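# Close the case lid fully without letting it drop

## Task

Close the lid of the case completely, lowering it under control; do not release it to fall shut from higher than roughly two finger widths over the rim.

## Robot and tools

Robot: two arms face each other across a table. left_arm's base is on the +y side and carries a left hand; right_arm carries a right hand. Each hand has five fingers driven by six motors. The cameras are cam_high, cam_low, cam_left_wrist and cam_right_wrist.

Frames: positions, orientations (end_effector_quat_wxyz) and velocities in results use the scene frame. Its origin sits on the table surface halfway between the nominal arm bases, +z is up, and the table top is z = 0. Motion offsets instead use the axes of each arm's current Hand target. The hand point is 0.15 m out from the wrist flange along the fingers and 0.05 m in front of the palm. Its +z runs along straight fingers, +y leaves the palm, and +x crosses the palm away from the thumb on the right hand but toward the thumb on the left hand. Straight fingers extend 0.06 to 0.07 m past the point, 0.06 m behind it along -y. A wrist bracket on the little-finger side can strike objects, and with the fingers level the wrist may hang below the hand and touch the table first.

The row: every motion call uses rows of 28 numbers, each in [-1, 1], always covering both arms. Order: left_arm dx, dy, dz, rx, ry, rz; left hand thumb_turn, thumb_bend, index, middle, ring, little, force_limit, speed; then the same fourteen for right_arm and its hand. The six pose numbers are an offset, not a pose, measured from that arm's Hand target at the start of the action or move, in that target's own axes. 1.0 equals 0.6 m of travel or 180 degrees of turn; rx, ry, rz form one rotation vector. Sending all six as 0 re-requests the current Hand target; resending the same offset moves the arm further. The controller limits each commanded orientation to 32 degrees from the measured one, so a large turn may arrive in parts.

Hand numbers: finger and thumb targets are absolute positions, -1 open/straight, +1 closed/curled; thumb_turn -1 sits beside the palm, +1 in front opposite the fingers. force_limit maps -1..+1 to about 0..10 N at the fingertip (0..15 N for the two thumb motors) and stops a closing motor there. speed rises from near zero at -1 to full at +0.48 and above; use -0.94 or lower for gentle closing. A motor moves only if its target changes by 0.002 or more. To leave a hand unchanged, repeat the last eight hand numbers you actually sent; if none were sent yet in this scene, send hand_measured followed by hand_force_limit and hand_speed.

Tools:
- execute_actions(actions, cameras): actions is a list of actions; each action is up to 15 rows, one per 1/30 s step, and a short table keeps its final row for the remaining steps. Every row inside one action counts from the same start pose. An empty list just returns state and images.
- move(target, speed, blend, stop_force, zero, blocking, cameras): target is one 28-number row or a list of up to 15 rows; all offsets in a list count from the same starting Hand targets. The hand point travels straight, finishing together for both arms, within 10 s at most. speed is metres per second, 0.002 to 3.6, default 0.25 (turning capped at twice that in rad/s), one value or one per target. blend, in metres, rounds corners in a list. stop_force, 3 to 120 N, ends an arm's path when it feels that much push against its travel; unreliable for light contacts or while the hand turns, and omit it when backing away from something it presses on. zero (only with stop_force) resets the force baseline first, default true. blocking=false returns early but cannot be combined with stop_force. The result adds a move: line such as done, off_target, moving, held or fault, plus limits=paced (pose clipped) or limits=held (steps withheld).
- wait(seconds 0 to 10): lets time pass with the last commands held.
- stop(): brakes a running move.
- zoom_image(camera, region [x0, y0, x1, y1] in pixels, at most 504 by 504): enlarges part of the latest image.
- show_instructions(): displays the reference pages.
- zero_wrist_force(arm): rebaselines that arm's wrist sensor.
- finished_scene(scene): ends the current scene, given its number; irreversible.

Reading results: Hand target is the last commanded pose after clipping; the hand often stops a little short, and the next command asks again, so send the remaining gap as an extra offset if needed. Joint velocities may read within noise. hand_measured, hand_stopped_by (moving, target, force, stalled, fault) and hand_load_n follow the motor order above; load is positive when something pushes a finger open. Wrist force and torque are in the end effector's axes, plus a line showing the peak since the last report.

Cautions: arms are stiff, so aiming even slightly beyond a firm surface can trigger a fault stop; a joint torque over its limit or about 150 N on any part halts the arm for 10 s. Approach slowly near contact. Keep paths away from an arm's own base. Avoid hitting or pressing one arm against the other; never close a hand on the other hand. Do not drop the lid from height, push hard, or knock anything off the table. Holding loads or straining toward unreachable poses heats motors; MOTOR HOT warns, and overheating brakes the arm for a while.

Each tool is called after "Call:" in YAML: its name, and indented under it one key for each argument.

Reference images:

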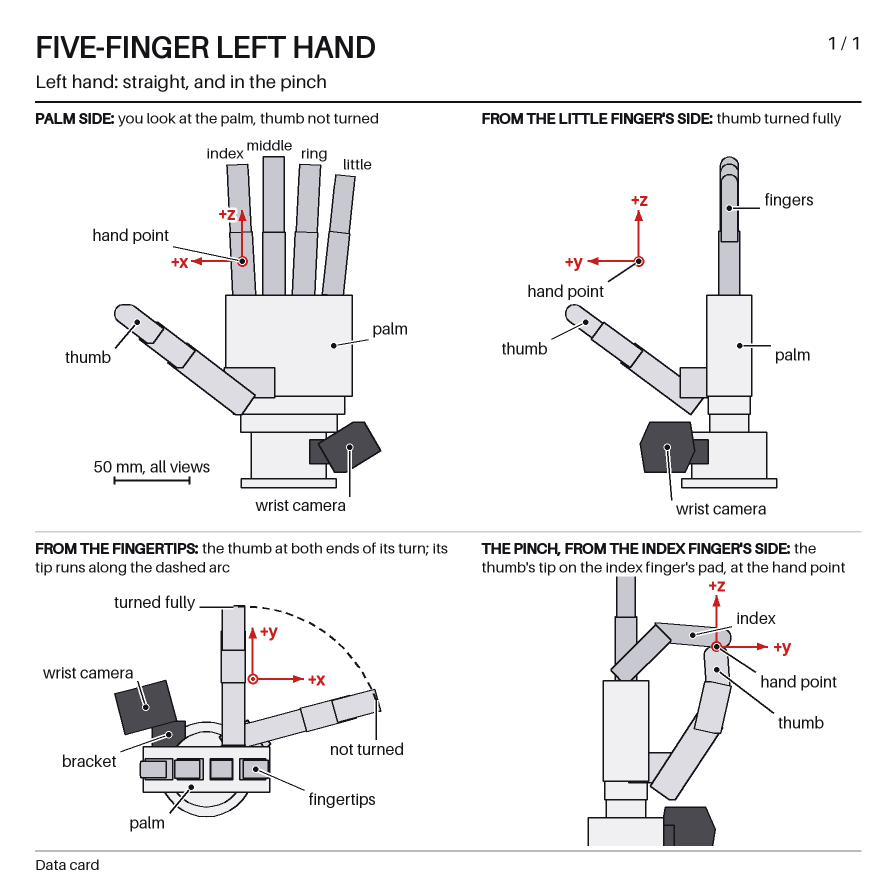

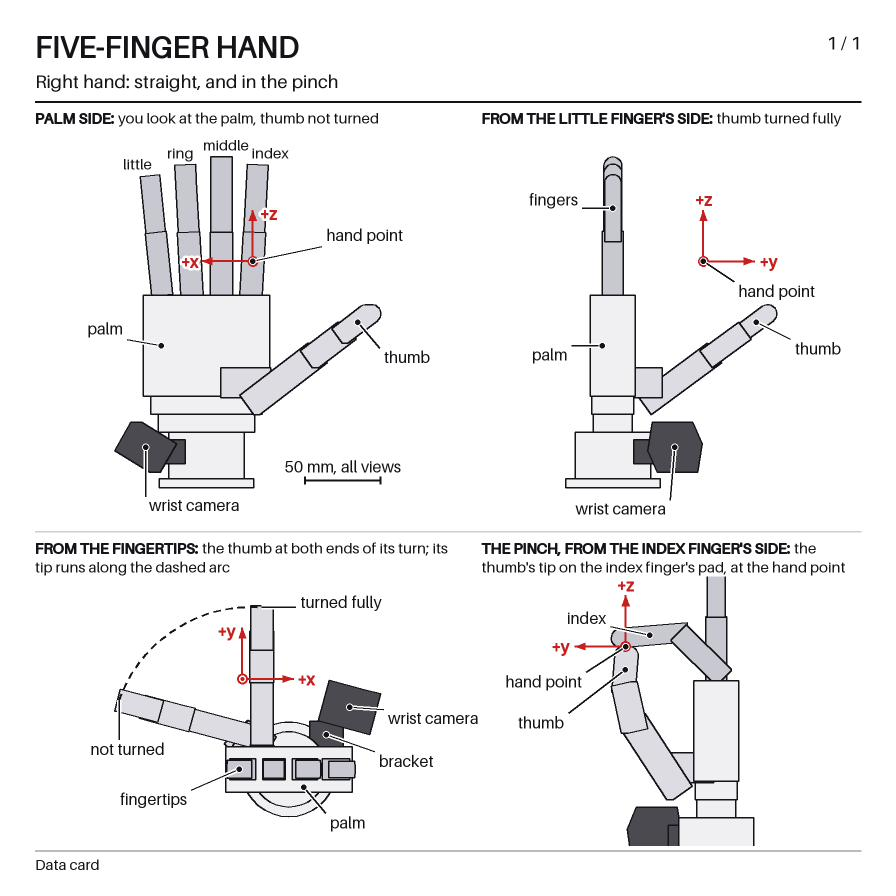

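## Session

Call:
execute_actions:
  actions: []

Scene clock: 0.00 s.
left_arm: end_effector_position=(+0.3083, +0.0386, +0.3558) hand_measured=(-1.000, -1.000, -1.000, -1.000, -1.000, -1.000) hand_load_n=(+0.0, +0.0, +0.0, +0.0, +0.0, +0.0) hand_stopped_by=(target, target, target, target, target, target) hand_force_limit=0.00 hand_speed=-0.80 end_effector_quat_wxyz=(+0.254, +0.572, +0.768, -0.137) | right_arm: end_effector_position=(+0.4248, -0.1847, +0.3788) hand_measured=(-1.000, -1.000, -1.000, -1.000, -1.000, -1.000) hand_load_n=(+0.0, +0.0, +0.0, +0.0, +0.0, -0.5) hand_stopped_by=(target, target, target, target, target, target) hand_force_limit=0.00 hand_speed=-0.80 end_effector_quat_wxyz=(-0.041, +0.482, +0.873, -0.056)
Joint positions: left_arm=[3.911 -1.879 -1.103 1.976 -1.404 -1.168] | right_arm=[-1.144 -0.884 0.544 2.048 1.565 -0.088]
Joint velocities: within noise
Joint torques (N m): no reading
Motor temperatures (°C): left_arm=[25 25 24 39 33 29] | right_arm=[22 28 28 38 31 28]
Wrist force (N): no reading
Wrist torque (N m): no reading
Wrist force, peak (N): no reading
Hand target: left_arm +0.3083, +0.0386, +0.3558; +0.254, +0.572, +0.768, -0.137 | right_arm +0.4248, -0.1847, +0.3788; -0.041, +0.482, +0.873, -0.056

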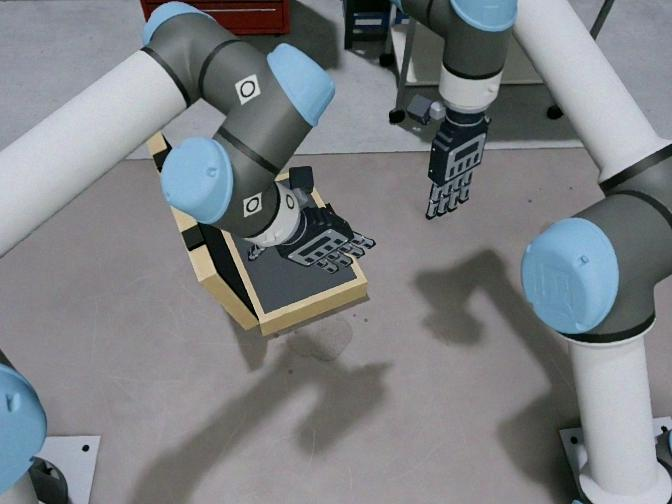

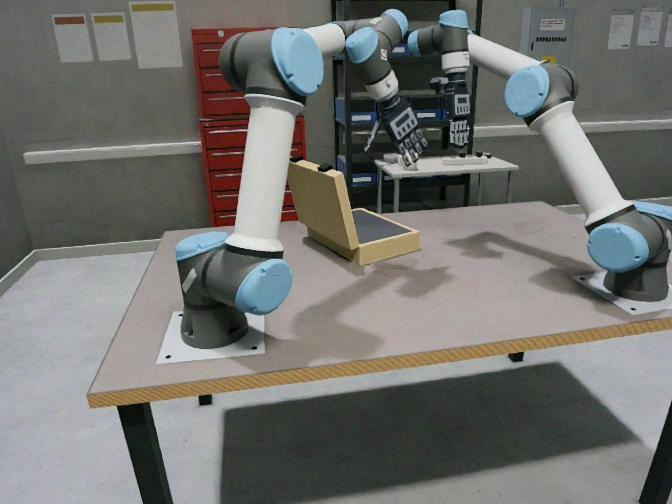

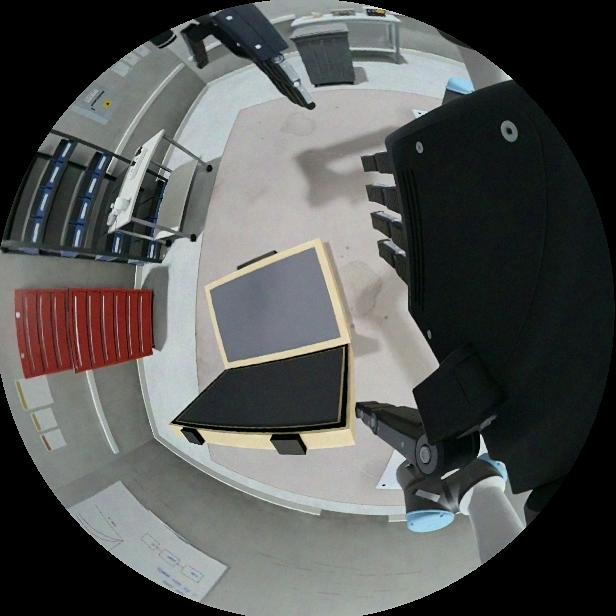

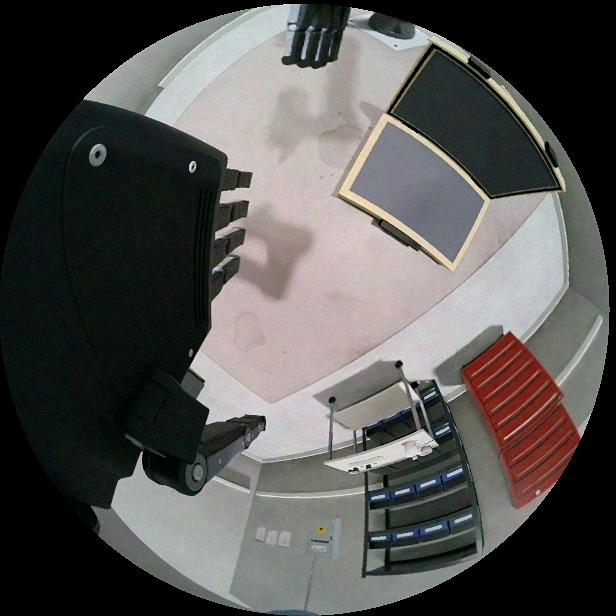

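Call:
move:
  target:
    - [0.019,0.0123,-0.1615,-0.02,0.025,-0.08,-1,-1,0.9,0.9,0.9,0.9,0,-0.3,0,0,0,-0.1,0.033,-0.045,-1,-1,-1,-1,-1,-1,0,-0.8]
    - [0.3828,0.203,-0.3598,-0.1302,0.1626,-0.5059,-1,-1,0.9,0.9,0.9,0.9,0,-0.3,0.0877,0.2013,0.106,-0.4717,0.154,-0.2134,-1,-1,-1,-1,-1,-1,0,-0.8]
    - [0.608,0.183,-0.0695,-0.1302,0.1626,-0.5059,-1,-1,0.9,0.9,0.9,0.9,0,-0.3,0.1998,0.29,0.142,-0.4717,0.154,-0.2134,-1,-1,-1,-1,-1,-1,0,-0.8]
  speed: 0.3
  blend: [0.03,0.03,0]

Scene clock: 82.60 s.
left_arm: end_effector_position=(+0.3235, +0.3882, +0.1997) hand_measured=(-1.000, -1.000, +0.900, +0.900, +0.900, +0.900) hand_load_n=(+0.0, +0.0, +0.0, +0.0, +0.5, +0.0) hand_stopped_by=(target, target, target, target, target, target) hand_force_limit=0.00 hand_speed=-0.30 end_effector_quat_wxyz=(+0.000, +0.180, -0.984, +0.001) end_effector_velocity=(+0.000, +0.000, -0.001) end_effector_angular_velocity=(-0.001, -0.004, +0.000) | right_arm: end_effector_position=(+0.4962, +0.0039, +0.2728) hand_measured=(-1.000, -1.000, -1.000, -1.000, -1.000, -1.000) hand_load_n=(+0.0, +0.0, +0.0, +0.0, +0.0, +0.0) hand_stopped_by=(target, target, target, target, target, target) hand_force_limit=0.00 hand_speed=-0.80 end_effector_quat_wxyz=(+0.086, +0.099, +0.748, +0.651)
Joint positions: left_arm=[4.6 -1.849 -1.607 1.886 -1.57 -2.071] | right_arm=[-1.256 -1.095 1.617 -0.287 0.637 -0.189]
Joint velocities: left_arm=[-0.001 0.001 -0.003 0.006 0 -0.001] | right_arm=[within noise]
Joint torques (N m): left_arm=[-12.2 29.99 10.19 -0.75 1.99 -2.41] | right_arm=[1.57 -44.04 -7.85 1.68 -0.28 -2.07]
Motor temperatures (°C): left_arm=[25 25 24 39 32 29] | right_arm=[22 28 28 38 31 28]
Wrist force (N): left_arm=[0.4 0.0 -0.6] | right_arm=[-0.5 2.5 -1.0]
Wrist torque (N m): left_arm=[0.09 -0.12 0.06] | right_arm=[0.13 0.24 -0.16]
Wrist force, peak (N): left_arm=[0.0 0.7 -2.7] | right_arm=[-0.6 2.7 -1.0]
Hand target: left_arm +0.3235, +0.3882, +0.1996; +0.000, -0.180, +0.984, -0.001 | right_arm +0.4962, +0.0039, +0.2728; +0.086, +0.099, +0.748, +0.651
Off the commanded pose: left_arm 0.000 m, 0 deg | right_arm 0.000 m, 0 deg.
move: done

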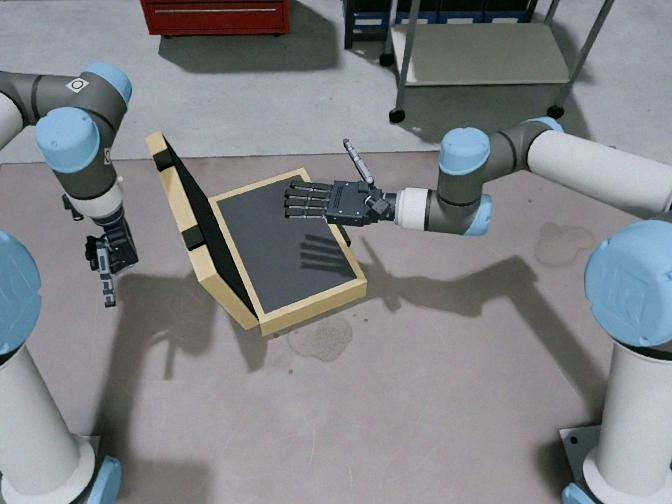

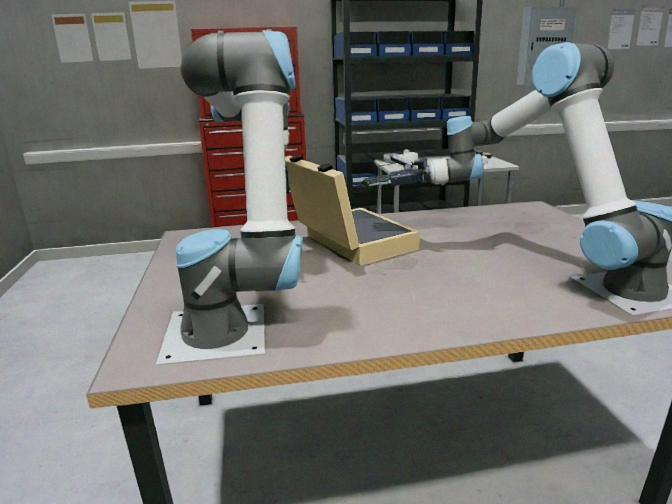

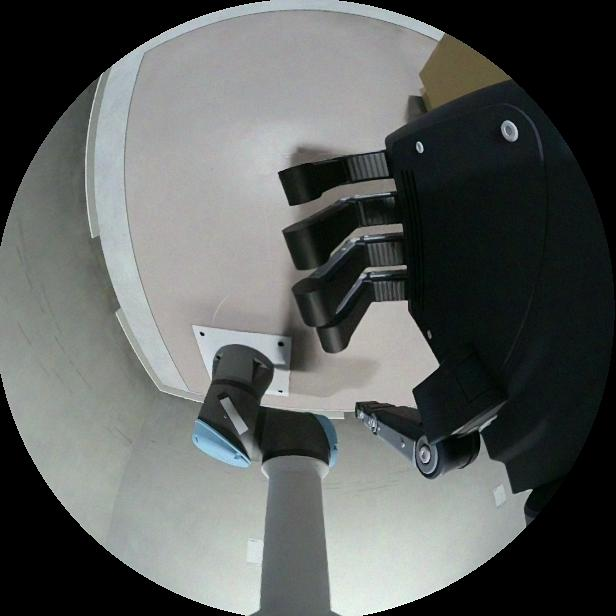

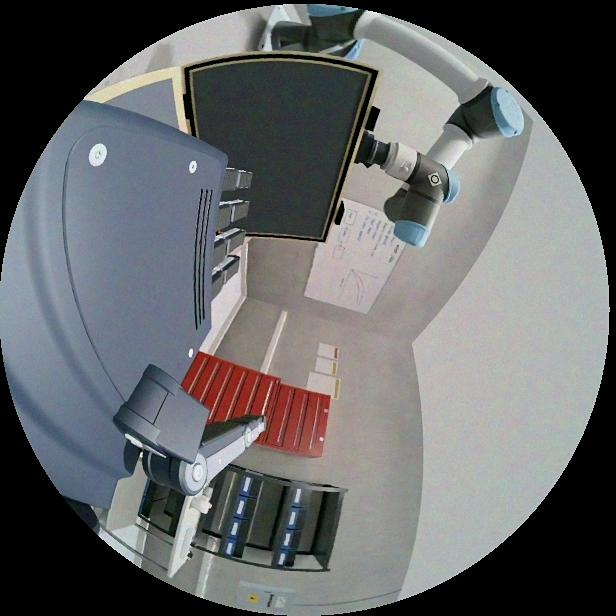

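Call:
move:
  target:
    - [0,-0.31,0,0,0,0,-1,-1,0.9,0.9,0.9,0.9,0,-0.3,0,0,0,0,0,0,-1,-1,-1,-1,-1,-1,0,-0.8]
    - [0,-0.37,0,0,0,0,-1,-1,0.9,0.9,0.9,0.9,0,-0.3,0,0,0,0,0,0,-1,-1,-1,-1,-1,-1,0,-0.8]
  speed: [0.08,0.04]
  stop_force: 7
  cameras: ["cam_high","cam_low"]

Scene clock: 120.60 s.
left_arm: end_effector_position=(+0.4019, +0.1805, +0.1999) hand_measured=(-1.000, -1.000, +0.900, +0.900, +0.900, +0.900) hand_load_n=(-0.5, +0.0, +0.5, +0.0, +0.0, +0.0) hand_stopped_by=(target, target, target, target, target, target) hand_force_limit=0.00 hand_speed=-0.30 end_effector_quat_wxyz=(+0.000, +0.180, -0.984, +0.001) | right_arm: end_effector_position=(+0.4962, +0.0039, +0.2728) hand_measured=(-1.000, -1.000, -1.000, -1.000, -1.000, -1.000) hand_load_n=(+0.0, +0.0, +0.0, +0.0, +0.0, +0.0) hand_stopped_by=(target, target, target, target, target, target) hand_force_limit=0.00 hand_speed=-0.80 end_effector_quat_wxyz=(+0.086, +0.099, +0.748, +0.651)
Joint positions: left_arm=[4.242 -2.316 -0.888 1.635 -1.57 -2.429] | right_arm=[-1.255 -1.095 1.617 -0.287 0.637 -0.19]
Joint velocities: within noise
Joint torques (N m): left_arm=[12.22 57.54 22.16 -1.76 -2.1 2.26] | right_arm=[2.94 -46.72 -14.16 -0.23 -2.04 -1.47]
Motor temperatures (°C): left_arm=[24 25 24 39 32 29] | right_arm=[22 28 28 38 31 28]
Wrist force (N): left_arm=[0.6 -0.2 -0.5] | right_arm=[-0.9 1.6 -1.8]
Wrist torque (N m): left_arm=[0.03 -0.11 0.06] | right_arm=[0.16 0.27 -0.24]
Wrist force, peak (N): left_arm=[0.5 1.2 -1.3] | right_arm=[-0.3 2.8 -1.4]
Hand target: left_arm +0.4019, +0.1805, +0.1999; +0.000, -0.180, +0.984, -0.001 | right_arm +0.4962, +0.0039, +0.2728; +0.086, +0.099, +0.748, +0.651
Off the commanded pose: left_arm 0.000 m, 0 deg | right_arm 0.000 m, 0 deg.
move: done
Images, in order (width x height): cam_high 672x504, cam_low 672x504.

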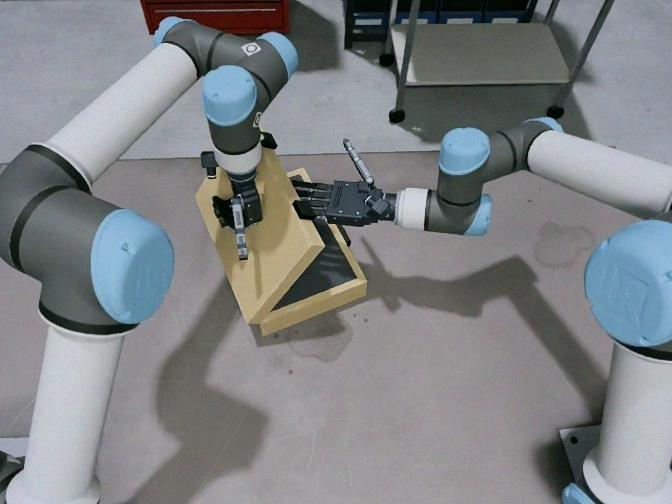

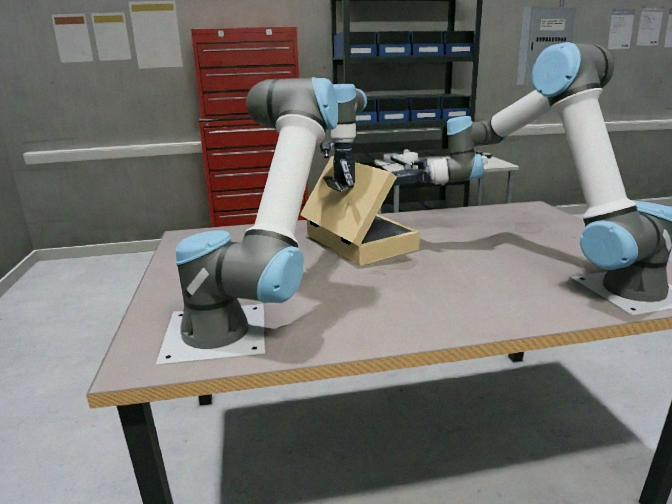

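Call:
move:
  target: [0,-0.045,0,0,0,0,-1,-1,0.9,0.9,0.9,0.9,0,-0.3,0,0,0,0,0,0,-1,-1,-1,-1,-1,-1,0,-0.8]
  speed: 0.03
  stop_force: 7
  cameras: ["cam_high","cam_low"]

Scene clock: 129.03 s.
left_arm: end_effector_position=(+0.4073, +0.1663, +0.1999) hand_measured=(-1.000, -1.000, +0.900, +0.900, +0.900, +0.900) hand_load_n=(+0.0, +0.0, +0.0, +0.5, +0.0, +0.0) hand_stopped_by=(target, target, target, target, target, target) hand_force_limit=0.00 hand_speed=-0.30 end_effector_quat_wxyz=(+0.000, +0.180, -0.984, +0.001) | right_arm: end_effector_position=(+0.4962, +0.0039, +0.2728) hand_measured=(-1.000, -1.000, -1.000, -1.000, -1.000, -1.000) hand_load_n=(+0.0, +0.0, +0.0, +0.0, +0.0, +0.5) hand_stopped_by=(target, target, target, target, target, target) hand_force_limit=0.00 hand_speed=-0.80 end_effector_quat_wxyz=(+0.086, +0.099, +0.748, +0.651)
Joint positions: left_arm=[4.225 -2.359 -0.813 1.602 -1.57 -2.446] | right_arm=[-1.255 -1.095 1.617 -0.287 0.637 -0.19]
Joint velocities: within noise
Joint torques (N m): left_arm=[11.25 42.02 24.26 -2.99 0.52 0.65] | right_arm=[10.13 -37.98 -18.25 -1.44 -2.11 -0.98]
Motor temperatures (°C): left_arm=[24 25 24 39 32 29] | right_arm=[22 28 28 38 31 28]
Wrist force (N): left_arm=[1.4 2.8 -2.3] | right_arm=[-1.7 -0.3 -3.6]
Wrist torque (N m): left_arm=[0.30 -0.12 0.12] | right_arm=[0.44 0.32 -0.44]
Wrist force, peak (N): left_arm=[-2.5 10.3 -6.0] | right_arm=[-4.6 -6.1 -10.4]
Hand target: left_arm +0.4073, +0.1663, +0.1999; +0.000, -0.180, +0.984, -0.001 (not the last commanded pose) | right_arm +0.4962, +0.0039, +0.2728; +0.086, +0.099, +0.748, +0.651
Off the commanded pose: left_arm 0.012 m, 0 deg | right_arm 0.000 m, 0 deg.
move: contact (left_arm)
Images, in order (width x height): cam_high 672x504, cam_low 672x504.

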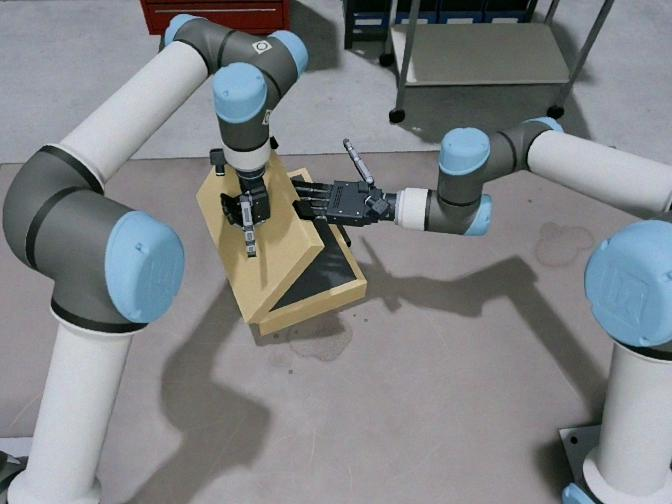

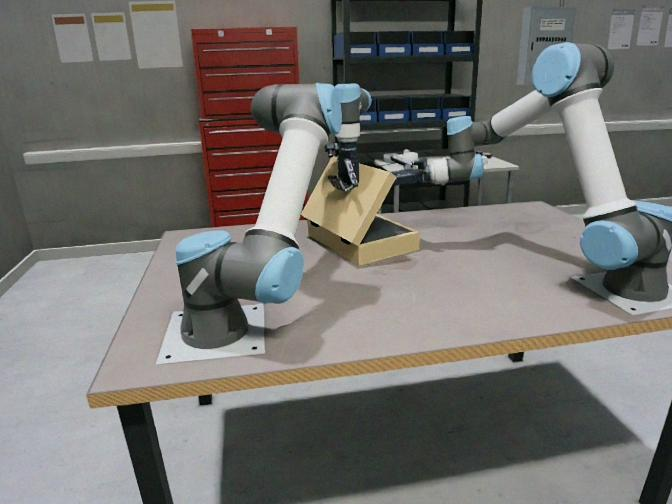

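Call:
move:
  target: [0,-0.035,0,0,0,0,-1,-1,0.9,0.9,0.9,0.9,0,-0.3,-0.0207,-0.0446,-0.0228,0,0,0,-1,-1,-1,-1,-1,-1,0,-0.8]
  speed: 0.04
  stop_force: 9
  cameras: ["cam_high","cam_low"]

Scene clock: 144.33 s.
left_arm: end_effector_position=(+0.4147, +0.1467, +0.2000) hand_measured=(-1.000, -1.000, +0.900, +0.900, +0.900, +0.900) hand_load_n=(+0.0, +0.0, +0.0, +0.0, +0.0, +0.0) hand_stopped_by=(target, target, target, target, target, target) hand_force_limit=0.00 hand_speed=-0.30 end_effector_quat_wxyz=(+0.000, +0.180, -0.984, +0.001) | right_arm: end_effector_position=(+0.5037, -0.0159, +0.2482) hand_measured=(-1.000, -1.000, -1.000, -1.000, -1.000, -1.000) hand_load_n=(+0.0, +0.0, +0.0, +0.0, +0.0, +0.0) hand_stopped_by=(target, target, target, target, target, target) hand_force_limit=0.00 hand_speed=-0.80 end_effector_quat_wxyz=(+0.086, +0.099, +0.748, +0.651)
Joint positions: left_arm=[4.203 -2.425 -0.694 1.55 -1.57 -2.468] | right_arm=[-1.297 -1.072 1.655 -0.334 0.597 -0.207]
Joint velocities: within noise
Joint torques (N m): left_arm=[10.84 61.06 20.21 -0.89 -0.89 2.49] | right_arm=[8.98 -51.39 -29.17 1.4 1.05 1.78]
Motor temperatures (°C): left_arm=[24 25 24 39 32 29] | right_arm=[22 28 28 38 31 28]
Wrist force (N): left_arm=[0.5 0.1 -0.7] | right_arm=[-1.0 0.8 -1.9]
Wrist torque (N m): left_arm=[0.10 -0.09 0.05] | right_arm=[0.20 0.26 -0.27]
Wrist force, peak (N): left_arm=[1.8 4.0 -2.6] | right_arm=[-2.1 -0.6 -3.9]
Hand target: left_arm +0.4147, +0.1467, +0.2000; +0.000, -0.180, +0.984, -0.001 | right_arm +0.5037, -0.0159, +0.2482; +0.086, +0.099, +0.748, +0.651
Off the commanded pose: left_arm 0.000 m, 0 deg | right_arm 0.000 m, 0 deg.
move: done
Images, in order (width x height): cam_high 672x504, cam_low 672x504.

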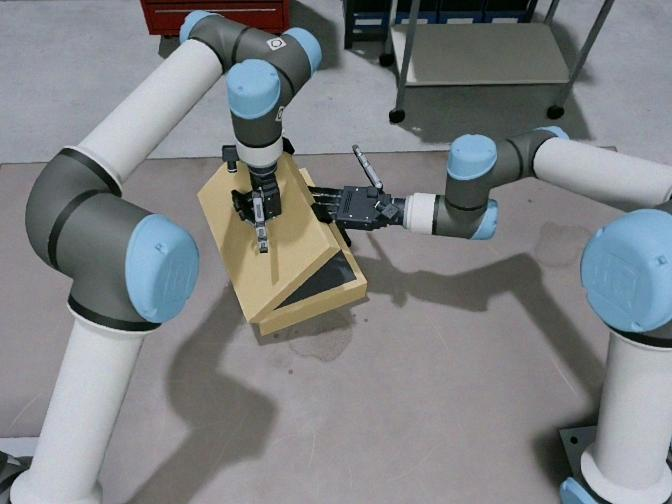

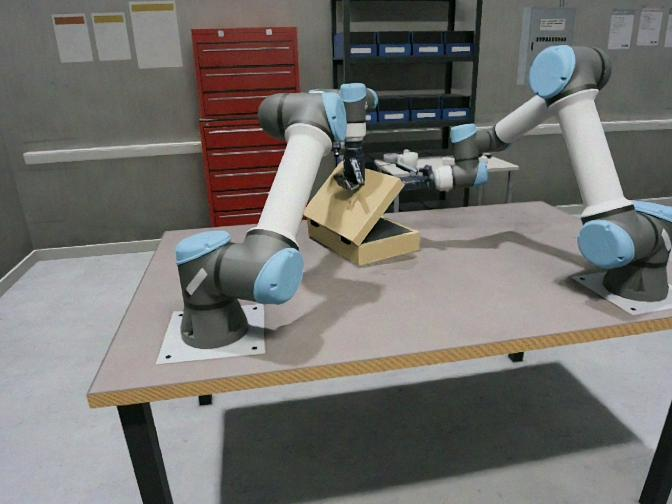

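Call:
move:
  target: [0,-0.045,0,0,0,0,-1,-1,0.9,0.9,0.9,0.9,0,-0.3,0,0,0,0,0,0,-1,-1,-1,-1,-1,-1,0,-0.8]
  speed: 0.03
  stop_force: 8
  cameras: ["cam_high","cam_low"]

Scene clock: 153.73 s.
left_arm: end_effector_position=(+0.4222, +0.1266, +0.2000) hand_measured=(-1.000, -1.000, +0.900, +0.900, +0.900, +0.900) hand_load_n=(+0.0, +0.0, +0.0, +0.0, +0.0, +0.0) hand_stopped_by=(target, target, target, target, target, target) hand_force_limit=0.00 hand_speed=-0.30 end_effector_quat_wxyz=(+0.000, +0.180, -0.984, +0.001) | right_arm: end_effector_position=(+0.5037, -0.0159, +0.2482) hand_measured=(-1.000, -1.000, -1.000, -1.000, -1.000, -1.000) hand_load_n=(+0.0, +0.0, +0.0, +0.0, +0.0, +1.0) hand_stopped_by=(target, target, target, target, target, target) hand_force_limit=0.00 hand_speed=-0.80 end_effector_quat_wxyz=(+0.086, +0.099, +0.748, +0.651)
Joint positions: left_arm=[4.182 -2.505 -0.547 1.483 -1.57 -2.489] | right_arm=[-1.297 -1.072 1.655 -0.334 0.597 -0.207]
Joint velocities: within noise
Joint torques (N m): left_arm=[9.5 44.14 21.91 -1.93 0.78 1.82] | right_arm=[8.17 -51.06 -22.2 -0.4 -3.2 1.8]
Motor temperatures (°C): left_arm=[24 25 24 39 32 29] | right_arm=[22 28 28 38 31 28]
Wrist force (N): left_arm=[1.5 5.0 -5.7] | right_arm=[-2.7 -5.6 -3.2]
Wrist torque (N m): left_arm=[0.47 -0.14 0.07] | right_arm=[0.58 0.24 -0.82]
Wrist force, peak (N): left_arm=[-1.6 12.6 -8.0] | right_arm=[-5.7 -11.3 -10.8]
Hand target: left_arm +0.4222, +0.1266, +0.2000; +0.000, -0.180, +0.984, -0.001 (not the last commanded pose) | right_arm +0.5037, -0.0159, +0.2482; +0.086, +0.099, +0.748, +0.651
Off the commanded pose: left_arm 0.006 m, 0 deg | right_arm 0.000 m, 0 deg.
move: contact (left_arm)
Images, in order (width x height): cam_high 672x504, cam_low 672x504.

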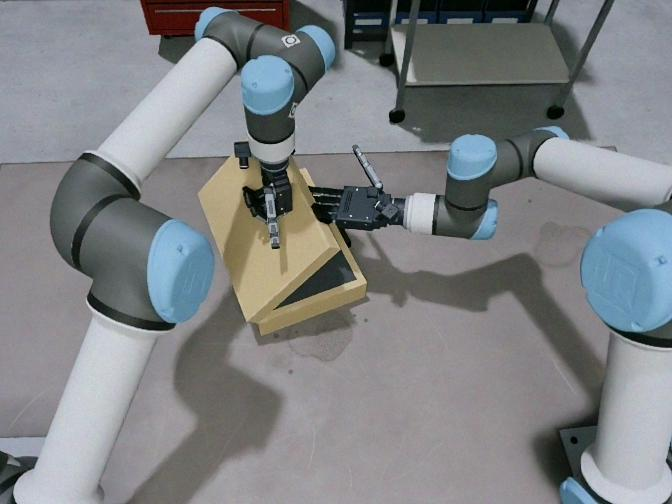

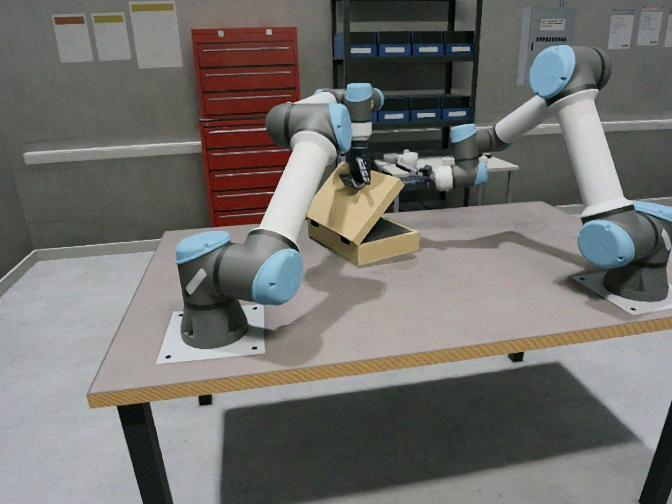

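Call:
move:
  target: [0,-0.025,0,0,0,0,-1,-1,0.9,0.9,0.9,0.9,0,-0.3,-0.0164,-0.0492,-0.0161,0,0,0,-1,-1,-1,-1,-1,-1,0,-0.8]
  speed: 0.05
  stop_force: 10
  cameras: ["cam_high","cam_low"]

Scene clock: 167.33 s.
left_arm: end_effector_position=(+0.4275, +0.1125, +0.2000) hand_measured=(-1.000, -1.000, +0.900, +0.900, +0.900, +0.900) hand_load_n=(+0.0, +0.0, +0.0, +0.0, +0.0, +0.0) hand_stopped_by=(target, target, target, target, target, target) hand_force_limit=0.00 hand_speed=-0.30 end_effector_quat_wxyz=(+0.000, +0.180, -0.984, +0.001) | right_arm: end_effector_position=(+0.5097, -0.0317, +0.2203) hand_measured=(-1.000, -1.000, -1.000, -1.000, -1.000, -1.000) hand_load_n=(+0.0, +0.0, +0.0, +0.0, +0.0, +0.5) hand_stopped_by=(target, target, target, target, target, target) hand_force_limit=0.00 hand_speed=-0.80 end_effector_quat_wxyz=(+0.086, +0.099, +0.748, +0.651)
Joint positions: left_arm=[4.168 -2.575 -0.414 1.419 -1.57 -2.503] | right_arm=[-1.33 -1.038 1.686 -0.387 0.565 -0.222]
Joint velocities: within noise
Joint torques (N m): left_arm=[10.99 65.81 20.3 -1.59 -2.61 2.47] | right_arm=[8.95 -51.55 -28.2 1.46 0.92 1.96]
Motor temperatures (°C): left_arm=[24 25 24 39 32 29] | right_arm=[22 28 28 38 31 28]
Wrist force (N): left_arm=[0.5 0.1 -0.7] | right_arm=[-1.1 1.7 -2.0]
Wrist torque (N m): left_arm=[0.04 -0.11 0.02] | right_arm=[0.39 0.29 -0.24]
Wrist force, peak (N): left_arm=[2.4 6.4 -5.1] | right_arm=[-2.7 -5.8 -3.3]
Hand target: left_arm +0.4275, +0.1125, +0.2000; +0.000, -0.180, +0.984, -0.001 | right_arm +0.5097, -0.0317, +0.2203; +0.086, +0.099, +0.748, +0.651
Off the commanded pose: left_arm 0.000 m, 0 deg | right_arm 0.000 m, 0 deg.
move: done
Images, in order (width x height): cam_high 672x504, cam_low 672x504.

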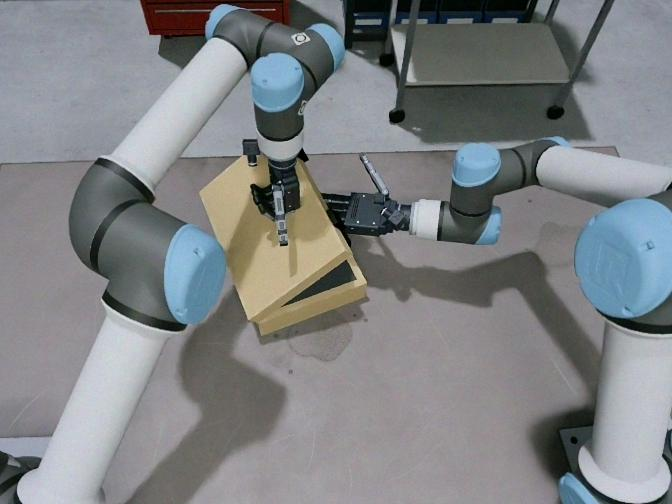

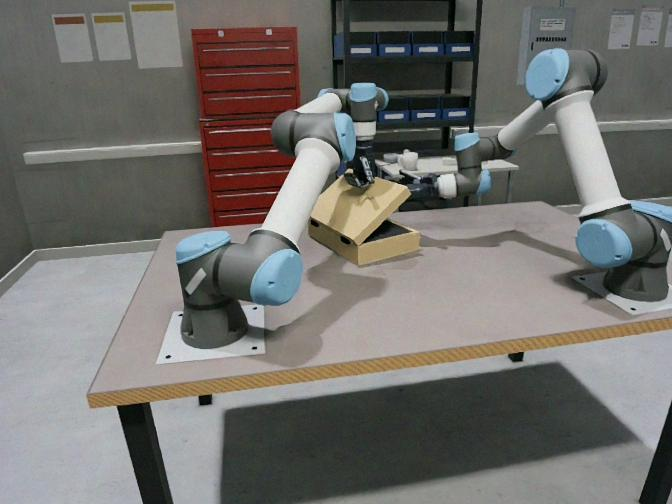

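Call:
move:
  target: [0,-0.05,0.03,0,0,0,-1,-1,0.9,0.9,0.9,0.9,0,-0.3,0,0,0,0,0,0,-1,-1,-1,-1,-1,-1,0,-0.8]
  speed: 0.03
  stop_force: 8
  cameras: ["cam_high","cam_low"]

Scene clock: 186.63 s.
left_arm: end_effector_position=(+0.4355, +0.0910, +0.1861) hand_measured=(-1.000, -1.000, +0.900, +0.900, +0.900, +0.900) hand_load_n=(+0.0, -0.5, +0.5, +0.0, +0.0, +0.0) hand_stopped_by=(target, target, target, target, target, target) hand_force_limit=0.00 hand_speed=-0.30 end_effector_quat_wxyz=(-0.001, +0.180, -0.984, +0.001) | right_arm: end_effector_position=(+0.5097, -0.0317, +0.2203) hand_measured=(-1.000, -1.000, -1.000, -1.000, -1.000, -1.000) hand_load_n=(+0.0, -0.5, +0.0, +0.0, +0.0, +1.0) hand_stopped_by=(target, target, target, target, target, target) hand_force_limit=0.00 hand_speed=-0.80 end_effector_quat_wxyz=(+0.086, +0.099, +0.748, +0.651)
Joint positions: left_arm=[4.147 -2.72 -0.162 1.314 -1.57 -2.524] | right_arm=[-1.33 -1.038 1.686 -0.387 0.565 -0.222]
Joint velocities: within noise
Joint torques (N m): left_arm=[11.12 48.52 22.28 -2.97 0.29 2.46] | right_arm=[8.98 -51.56 -21.07 -2.46 -2.94 1.83]
Motor temperatures (°C): left_arm=[24 25 24 39 32 29] | right_arm=[22 28 28 38 31 28]
Wrist force (N): left_arm=[0.8 2.0 -6.2] | right_arm=[-2.2 -4.5 -2.1]
Wrist torque (N m): left_arm=[0.48 -0.12 0.03] | right_arm=[0.71 0.31 -0.75]
Wrist force, peak (N): left_arm=[-1.1 11.3 -11.6] | right_arm=[-5.7 -13.9 -9.6]
Hand target: left_arm +0.4355, +0.0910, +0.1860; +0.001, -0.180, +0.984, -0.001 (not the last commanded pose) | right_arm +0.5097, -0.0317, +0.2203; +0.086, +0.099, +0.748, +0.651
Off the commanded pose: left_arm 0.008 m, 0 deg | right_arm 0.000 m, 0 deg.
move: contact (left_arm)
Images, in order (width x height): cam_high 672x504, cam_low 672x504.

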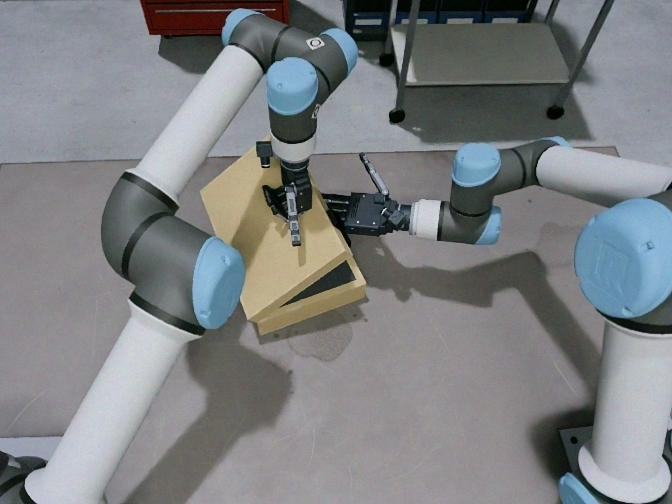

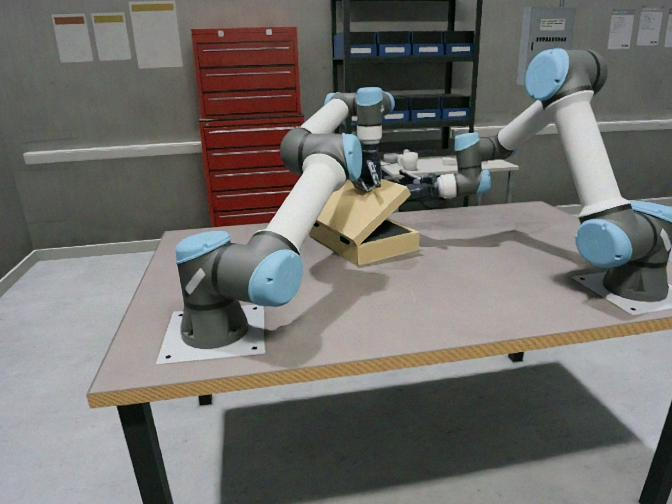

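Call:
move:
  target: [0,-0.02,0.025,0,0,0,-1,-1,0.9,0.9,0.9,0.9,0,-0.3,-0.0113,-0.0525,-0.0086,0,0,0,-1,-1,-1,-1,-1,-1,0,-0.8]
  speed: 0.04
  stop_force: 10
  cameras: ["cam_high","cam_low"]

Scene clock: 198.33 s.
left_arm: end_effector_position=(+0.4390, +0.0805, +0.1708) hand_measured=(-1.000, -1.000, +0.900, +0.900, +0.900, +0.900) hand_load_n=(+0.0, +0.0, +0.0, +0.0, +0.5, +0.0) hand_stopped_by=(target, target, target, target, target, target) hand_force_limit=0.00 hand_speed=-0.30 end_effector_quat_wxyz=(-0.004, +0.180, -0.984, +0.006) | right_arm: end_effector_position=(+0.5138, -0.0426, +0.1898) hand_measured=(-1.000, -1.000, -1.000, -1.000, -1.000, -1.000) hand_load_n=(+0.0, +0.0, +0.0, +0.0, +0.0, +0.0) hand_stopped_by=(target, target, target, target, target, target) hand_force_limit=0.00 hand_speed=-0.80 end_effector_quat_wxyz=(+0.086, +0.099, +0.748, +0.651)
Joint positions: left_arm=[4.138 -2.8 -0.035 1.278 -1.567 -2.533] | right_arm=[-1.354 -0.994 1.711 -0.446 0.542 -0.234]
Joint velocities: within noise
Joint torques (N m): left_arm=[10.5 68.77 21.94 -3.76 -2.51 2.38] | right_arm=[9.19 -52.11 -27.13 1.4 0.88 1.43]
Motor temperatures (°C): left_arm=[24 25 24 39 32 29] | right_arm=[22 28 28 38 31 28]
Wrist force (N): left_arm=[0.1 0.8 -0.9] | right_arm=[-1.0 2.7 -2.0]
Wrist torque (N m): left_arm=[0.16 -0.04 -0.01] | right_arm=[0.66 0.27 -0.24]
Wrist force, peak (N): left_arm=[1.3 2.5 -7.7] | right_arm=[-1.8 -4.8 -2.4]
Hand target: left_arm +0.4397, +0.0798, +0.1711; +0.001, -0.180, +0.984, -0.001 | right_arm +0.5138, -0.0426, +0.1898; +0.086, +0.099, +0.748, +0.651
Off the commanded pose: left_arm 0.001 m, 1 deg | right_arm 0.000 m, 0 deg.
elbow stopped short (left arm): the move would have taken joint 3 (elbow) straighter than the controller allows.
move: done
Images, in order (width x height): cam_high 672x504, cam_low 672x504.

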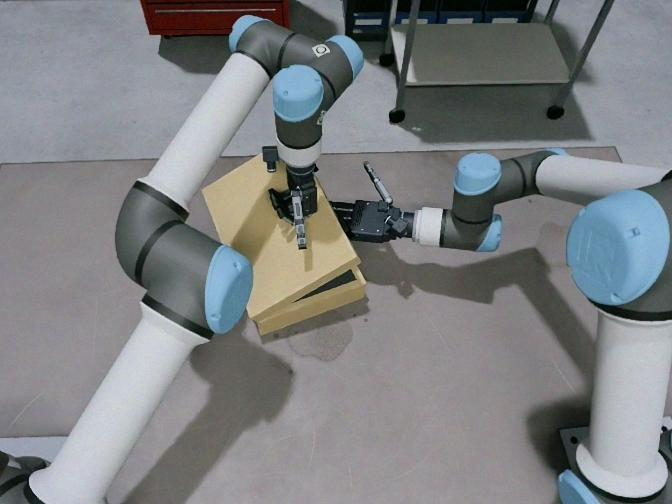

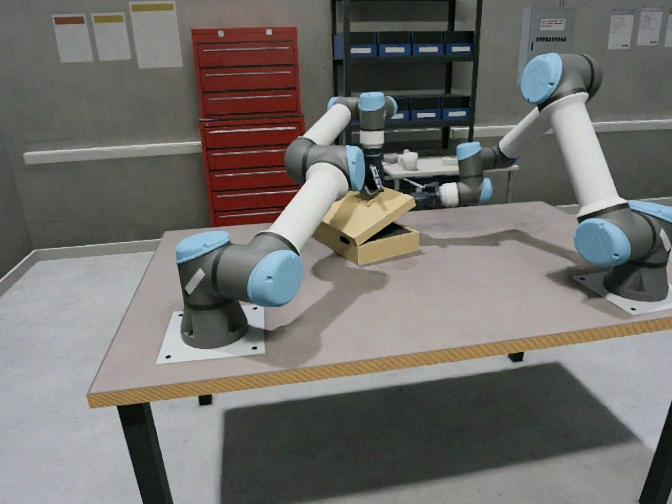

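Call:
zoom_image:
  camera: "cam_low"
  region: [300, 160, 460, 280]

Call:
zoom_image:
  camera: "cam_high"
  region: [190, 130, 420, 340]

Scaled by 3.150 from the camera's 672x504 image, which has a finer 960x720 frame.

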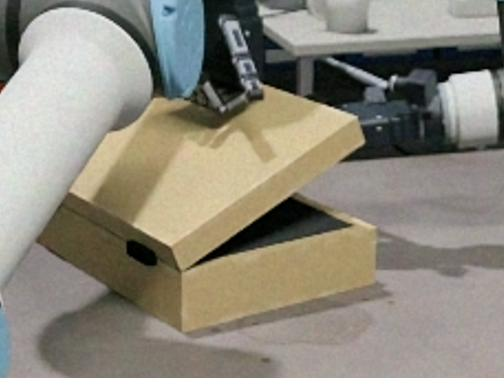

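Scaled by 2.191 from the camera's 672x504 image, which has a finer 960x720 frame.

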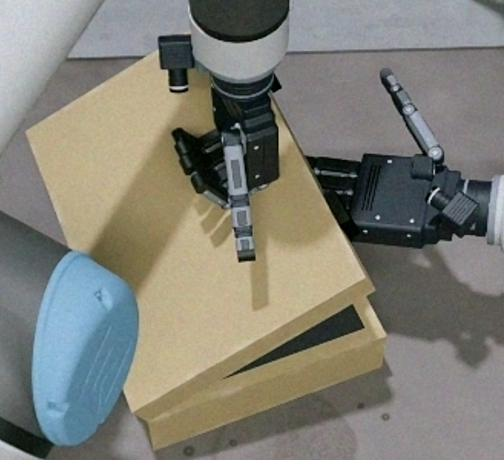

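Call:
move:
  target: [0,0.008,0.025,0,0,0,-1,-1,0.9,0.9,0.9,0.9,0,-0.3,-0.0053,-0.0431,-0.0013,0,0,0,-1,-1,-1,-1,-1,-1,0,-0.8]
  speed: 0.04
  stop_force: 10
  cameras: ["cam_high","cam_low"]

Call:
zoom_image:
  camera: "cam_low"
  region: [300, 160, 460, 280]

Scene clock: 236.57 s.
left_arm: end_effector_position=(+0.4381, +0.0843, +0.1561) hand_measured=(-1.000, -1.000, +0.900, +0.900, +0.900, +0.900) hand_load_n=(+0.0, +0.0, +0.0, +0.0, +0.0, +0.0) hand_stopped_by=(target, target, target, target, target, target) hand_force_limit=0.00 hand_speed=-0.30 end_effector_quat_wxyz=(-0.001, +0.180, -0.984, +0.001) | right_arm: end_effector_position=(+0.5157, -0.0476, +0.1643) hand_measured=(-1.000, -1.000, -1.000, -1.000, -1.000, -1.000) hand_load_n=(+0.0, +0.0, +0.0, +0.0, +0.0, +0.0) hand_stopped_by=(target, target, target, target, target, target) hand_force_limit=0.00 hand_speed=-0.80 end_effector_quat_wxyz=(+0.086, +0.099, +0.748, +0.651)
Joint positions: left_arm=[4.141 -2.721 -0.238 1.392 -1.57 -2.53] | right_arm=[-1.364 -0.953 1.725 -0.496 0.532 -0.239]
Joint velocities: within noise
Joint torques (N m): left_arm=[2.22 52.71 25.2 -3.68 2.3 -0.17] | right_arm=[9.12 -52.69 -27.07 1.67 1.15 1.18]
Motor temperatures (°C): left_arm=[24 26 24 39 32 29] | right_arm=[22 28 28 38 30 28]
Wrist force (N): left_arm=[0.4 0.4 -0.9] | right_arm=[-0.7 3.4 -1.4]
Wrist torque (N m): left_arm=[0.11 -0.09 0.02] | right_arm=[0.49 0.28 -0.18]
Wrist force, peak (N): left_arm=[0.2 0.9 -1.2] | right_arm=[-0.7 4.4 -1.4]
Hand target: left_arm +0.4381, +0.0842, +0.1561; +0.001, -0.180, +0.984, -0.001 | right_arm +0.5157, -0.0476, +0.1643; +0.086, +0.099, +0.748, +0.651
Off the commanded pose: left_arm 0.000 m, 0 deg | right_arm 0.000 m, 0 deg.
move: done
Images, in order (width x height): cam_high 672x504, cam_low 672x504.

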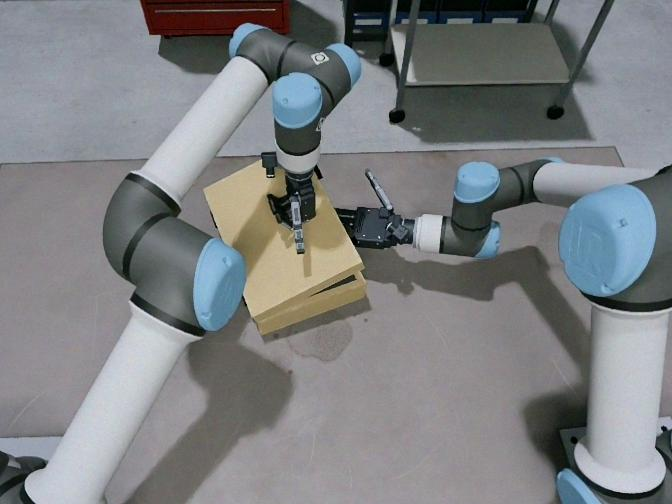

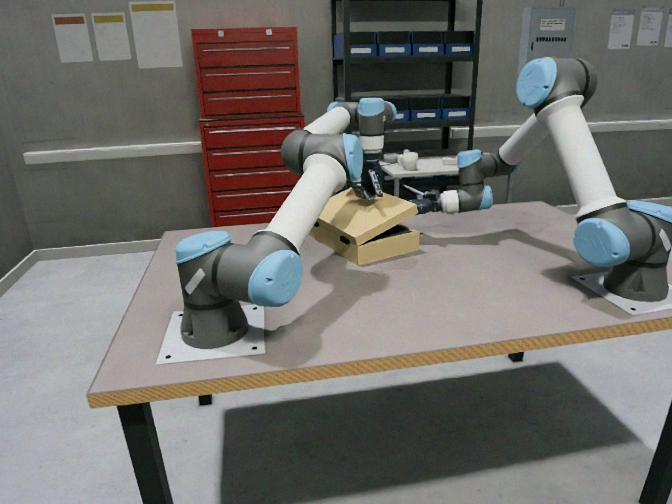

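Scaled by 3.150 from the camera's 672x504 image, which has a finer 960x720 frame.

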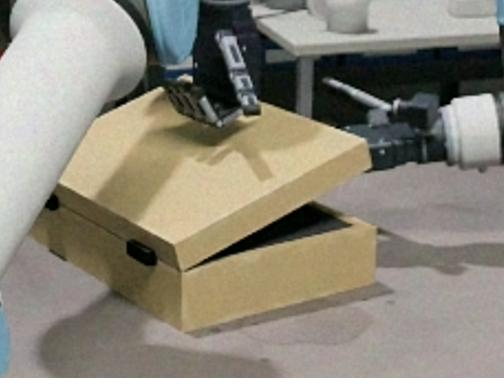

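Call:
move:
  target: [0,0,0,0,0,0,-1,-1,0.9,0.9,0.9,0.9,0,-0.3,0,-0.0578,0.008,0,0,0,-1,-1,-1,-1,-1,-1,0,-0.8]
  speed: 0.02
  stop_force: 4
  cameras: ["cam_high","cam_low"]

Call:
zoom_image:
  camera: "cam_low"
  region: [300, 160, 460, 280]

Scene clock: 260.10 s.
left_arm: end_effector_position=(+0.4381, +0.0842, +0.1561) hand_measured=(-1.000, -1.000, +0.900, +0.900, +0.900, +0.900) hand_load_n=(+0.0, +0.0, +0.0, +0.0, +0.0, +0.0) hand_stopped_by=(target, target, target, target, target, target) hand_force_limit=0.00 hand_speed=-0.30 end_effector_quat_wxyz=(-0.001, +0.180, -0.984, +0.001) | right_arm: end_effector_position=(+0.5157, -0.0476, +0.1345) hand_measured=(-1.000, -1.000, -1.000, -1.000, -1.000, -1.000) hand_load_n=(+0.0, +0.0, +0.0, -4.0, +0.0, +0.0) hand_stopped_by=(target, target, target, target, target, target) hand_force_limit=0.00 hand_speed=-0.80 end_effector_quat_wxyz=(+0.086, +0.099, +0.748, +0.651)
Joint positions: left_arm=[4.141 -2.721 -0.238 1.392 -1.57 -2.53] | right_arm=[-1.364 -0.902 1.736 -0.558 0.532 -0.239]
Joint velocities: within noise
Joint torques (N m): left_arm=[-11.65 51.84 21.81 -3.35 2.31 -2.42] | right_arm=[1.1 -51.94 -24.85 -1.91 1.34 -1.38]
Motor temperatures (°C): left_arm=[24 26 24 39 32 29] | right_arm=[22 28 28 38 30 28]
Wrist force (N): left_arm=[0.5 0.8 -0.9] | right_arm=[-0.5 6.4 0.0]
Wrist torque (N m): left_arm=[0.17 -0.10 0.02] | right_arm=[0.18 0.25 -0.13]
Wrist force, peak (N): left_arm=[0.4 0.9 -1.0] | right_arm=[-0.1 15.0 -4.8]
Hand target: left_arm +0.4381, +0.0842, +0.1561; +0.001, -0.180, +0.984, -0.001 | right_arm +0.5157, -0.0476, +0.1345; +0.086, +0.099, +0.748, +0.651 (not the last commanded pose)
Off the commanded pose: left_arm 0.000 m, 0 deg | right_arm 0.005 m, 0 deg.
move: contact (right_arm)
Images, in order (width x height): cam_high 672x504, cam_low 672x504.

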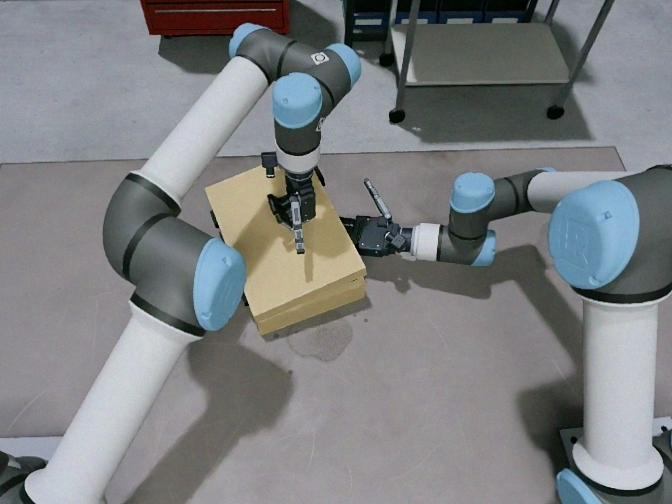

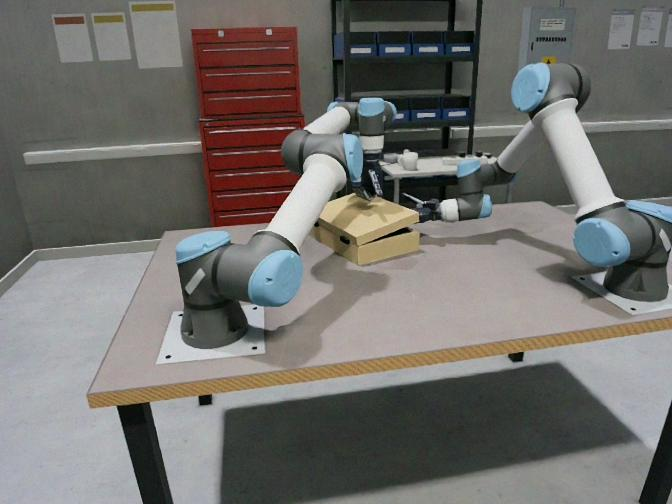

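Scaled by 3.150 from the camera's 672x504 image, which has a finer 960x720 frame.

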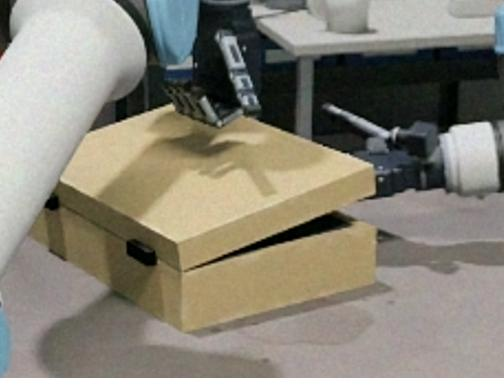

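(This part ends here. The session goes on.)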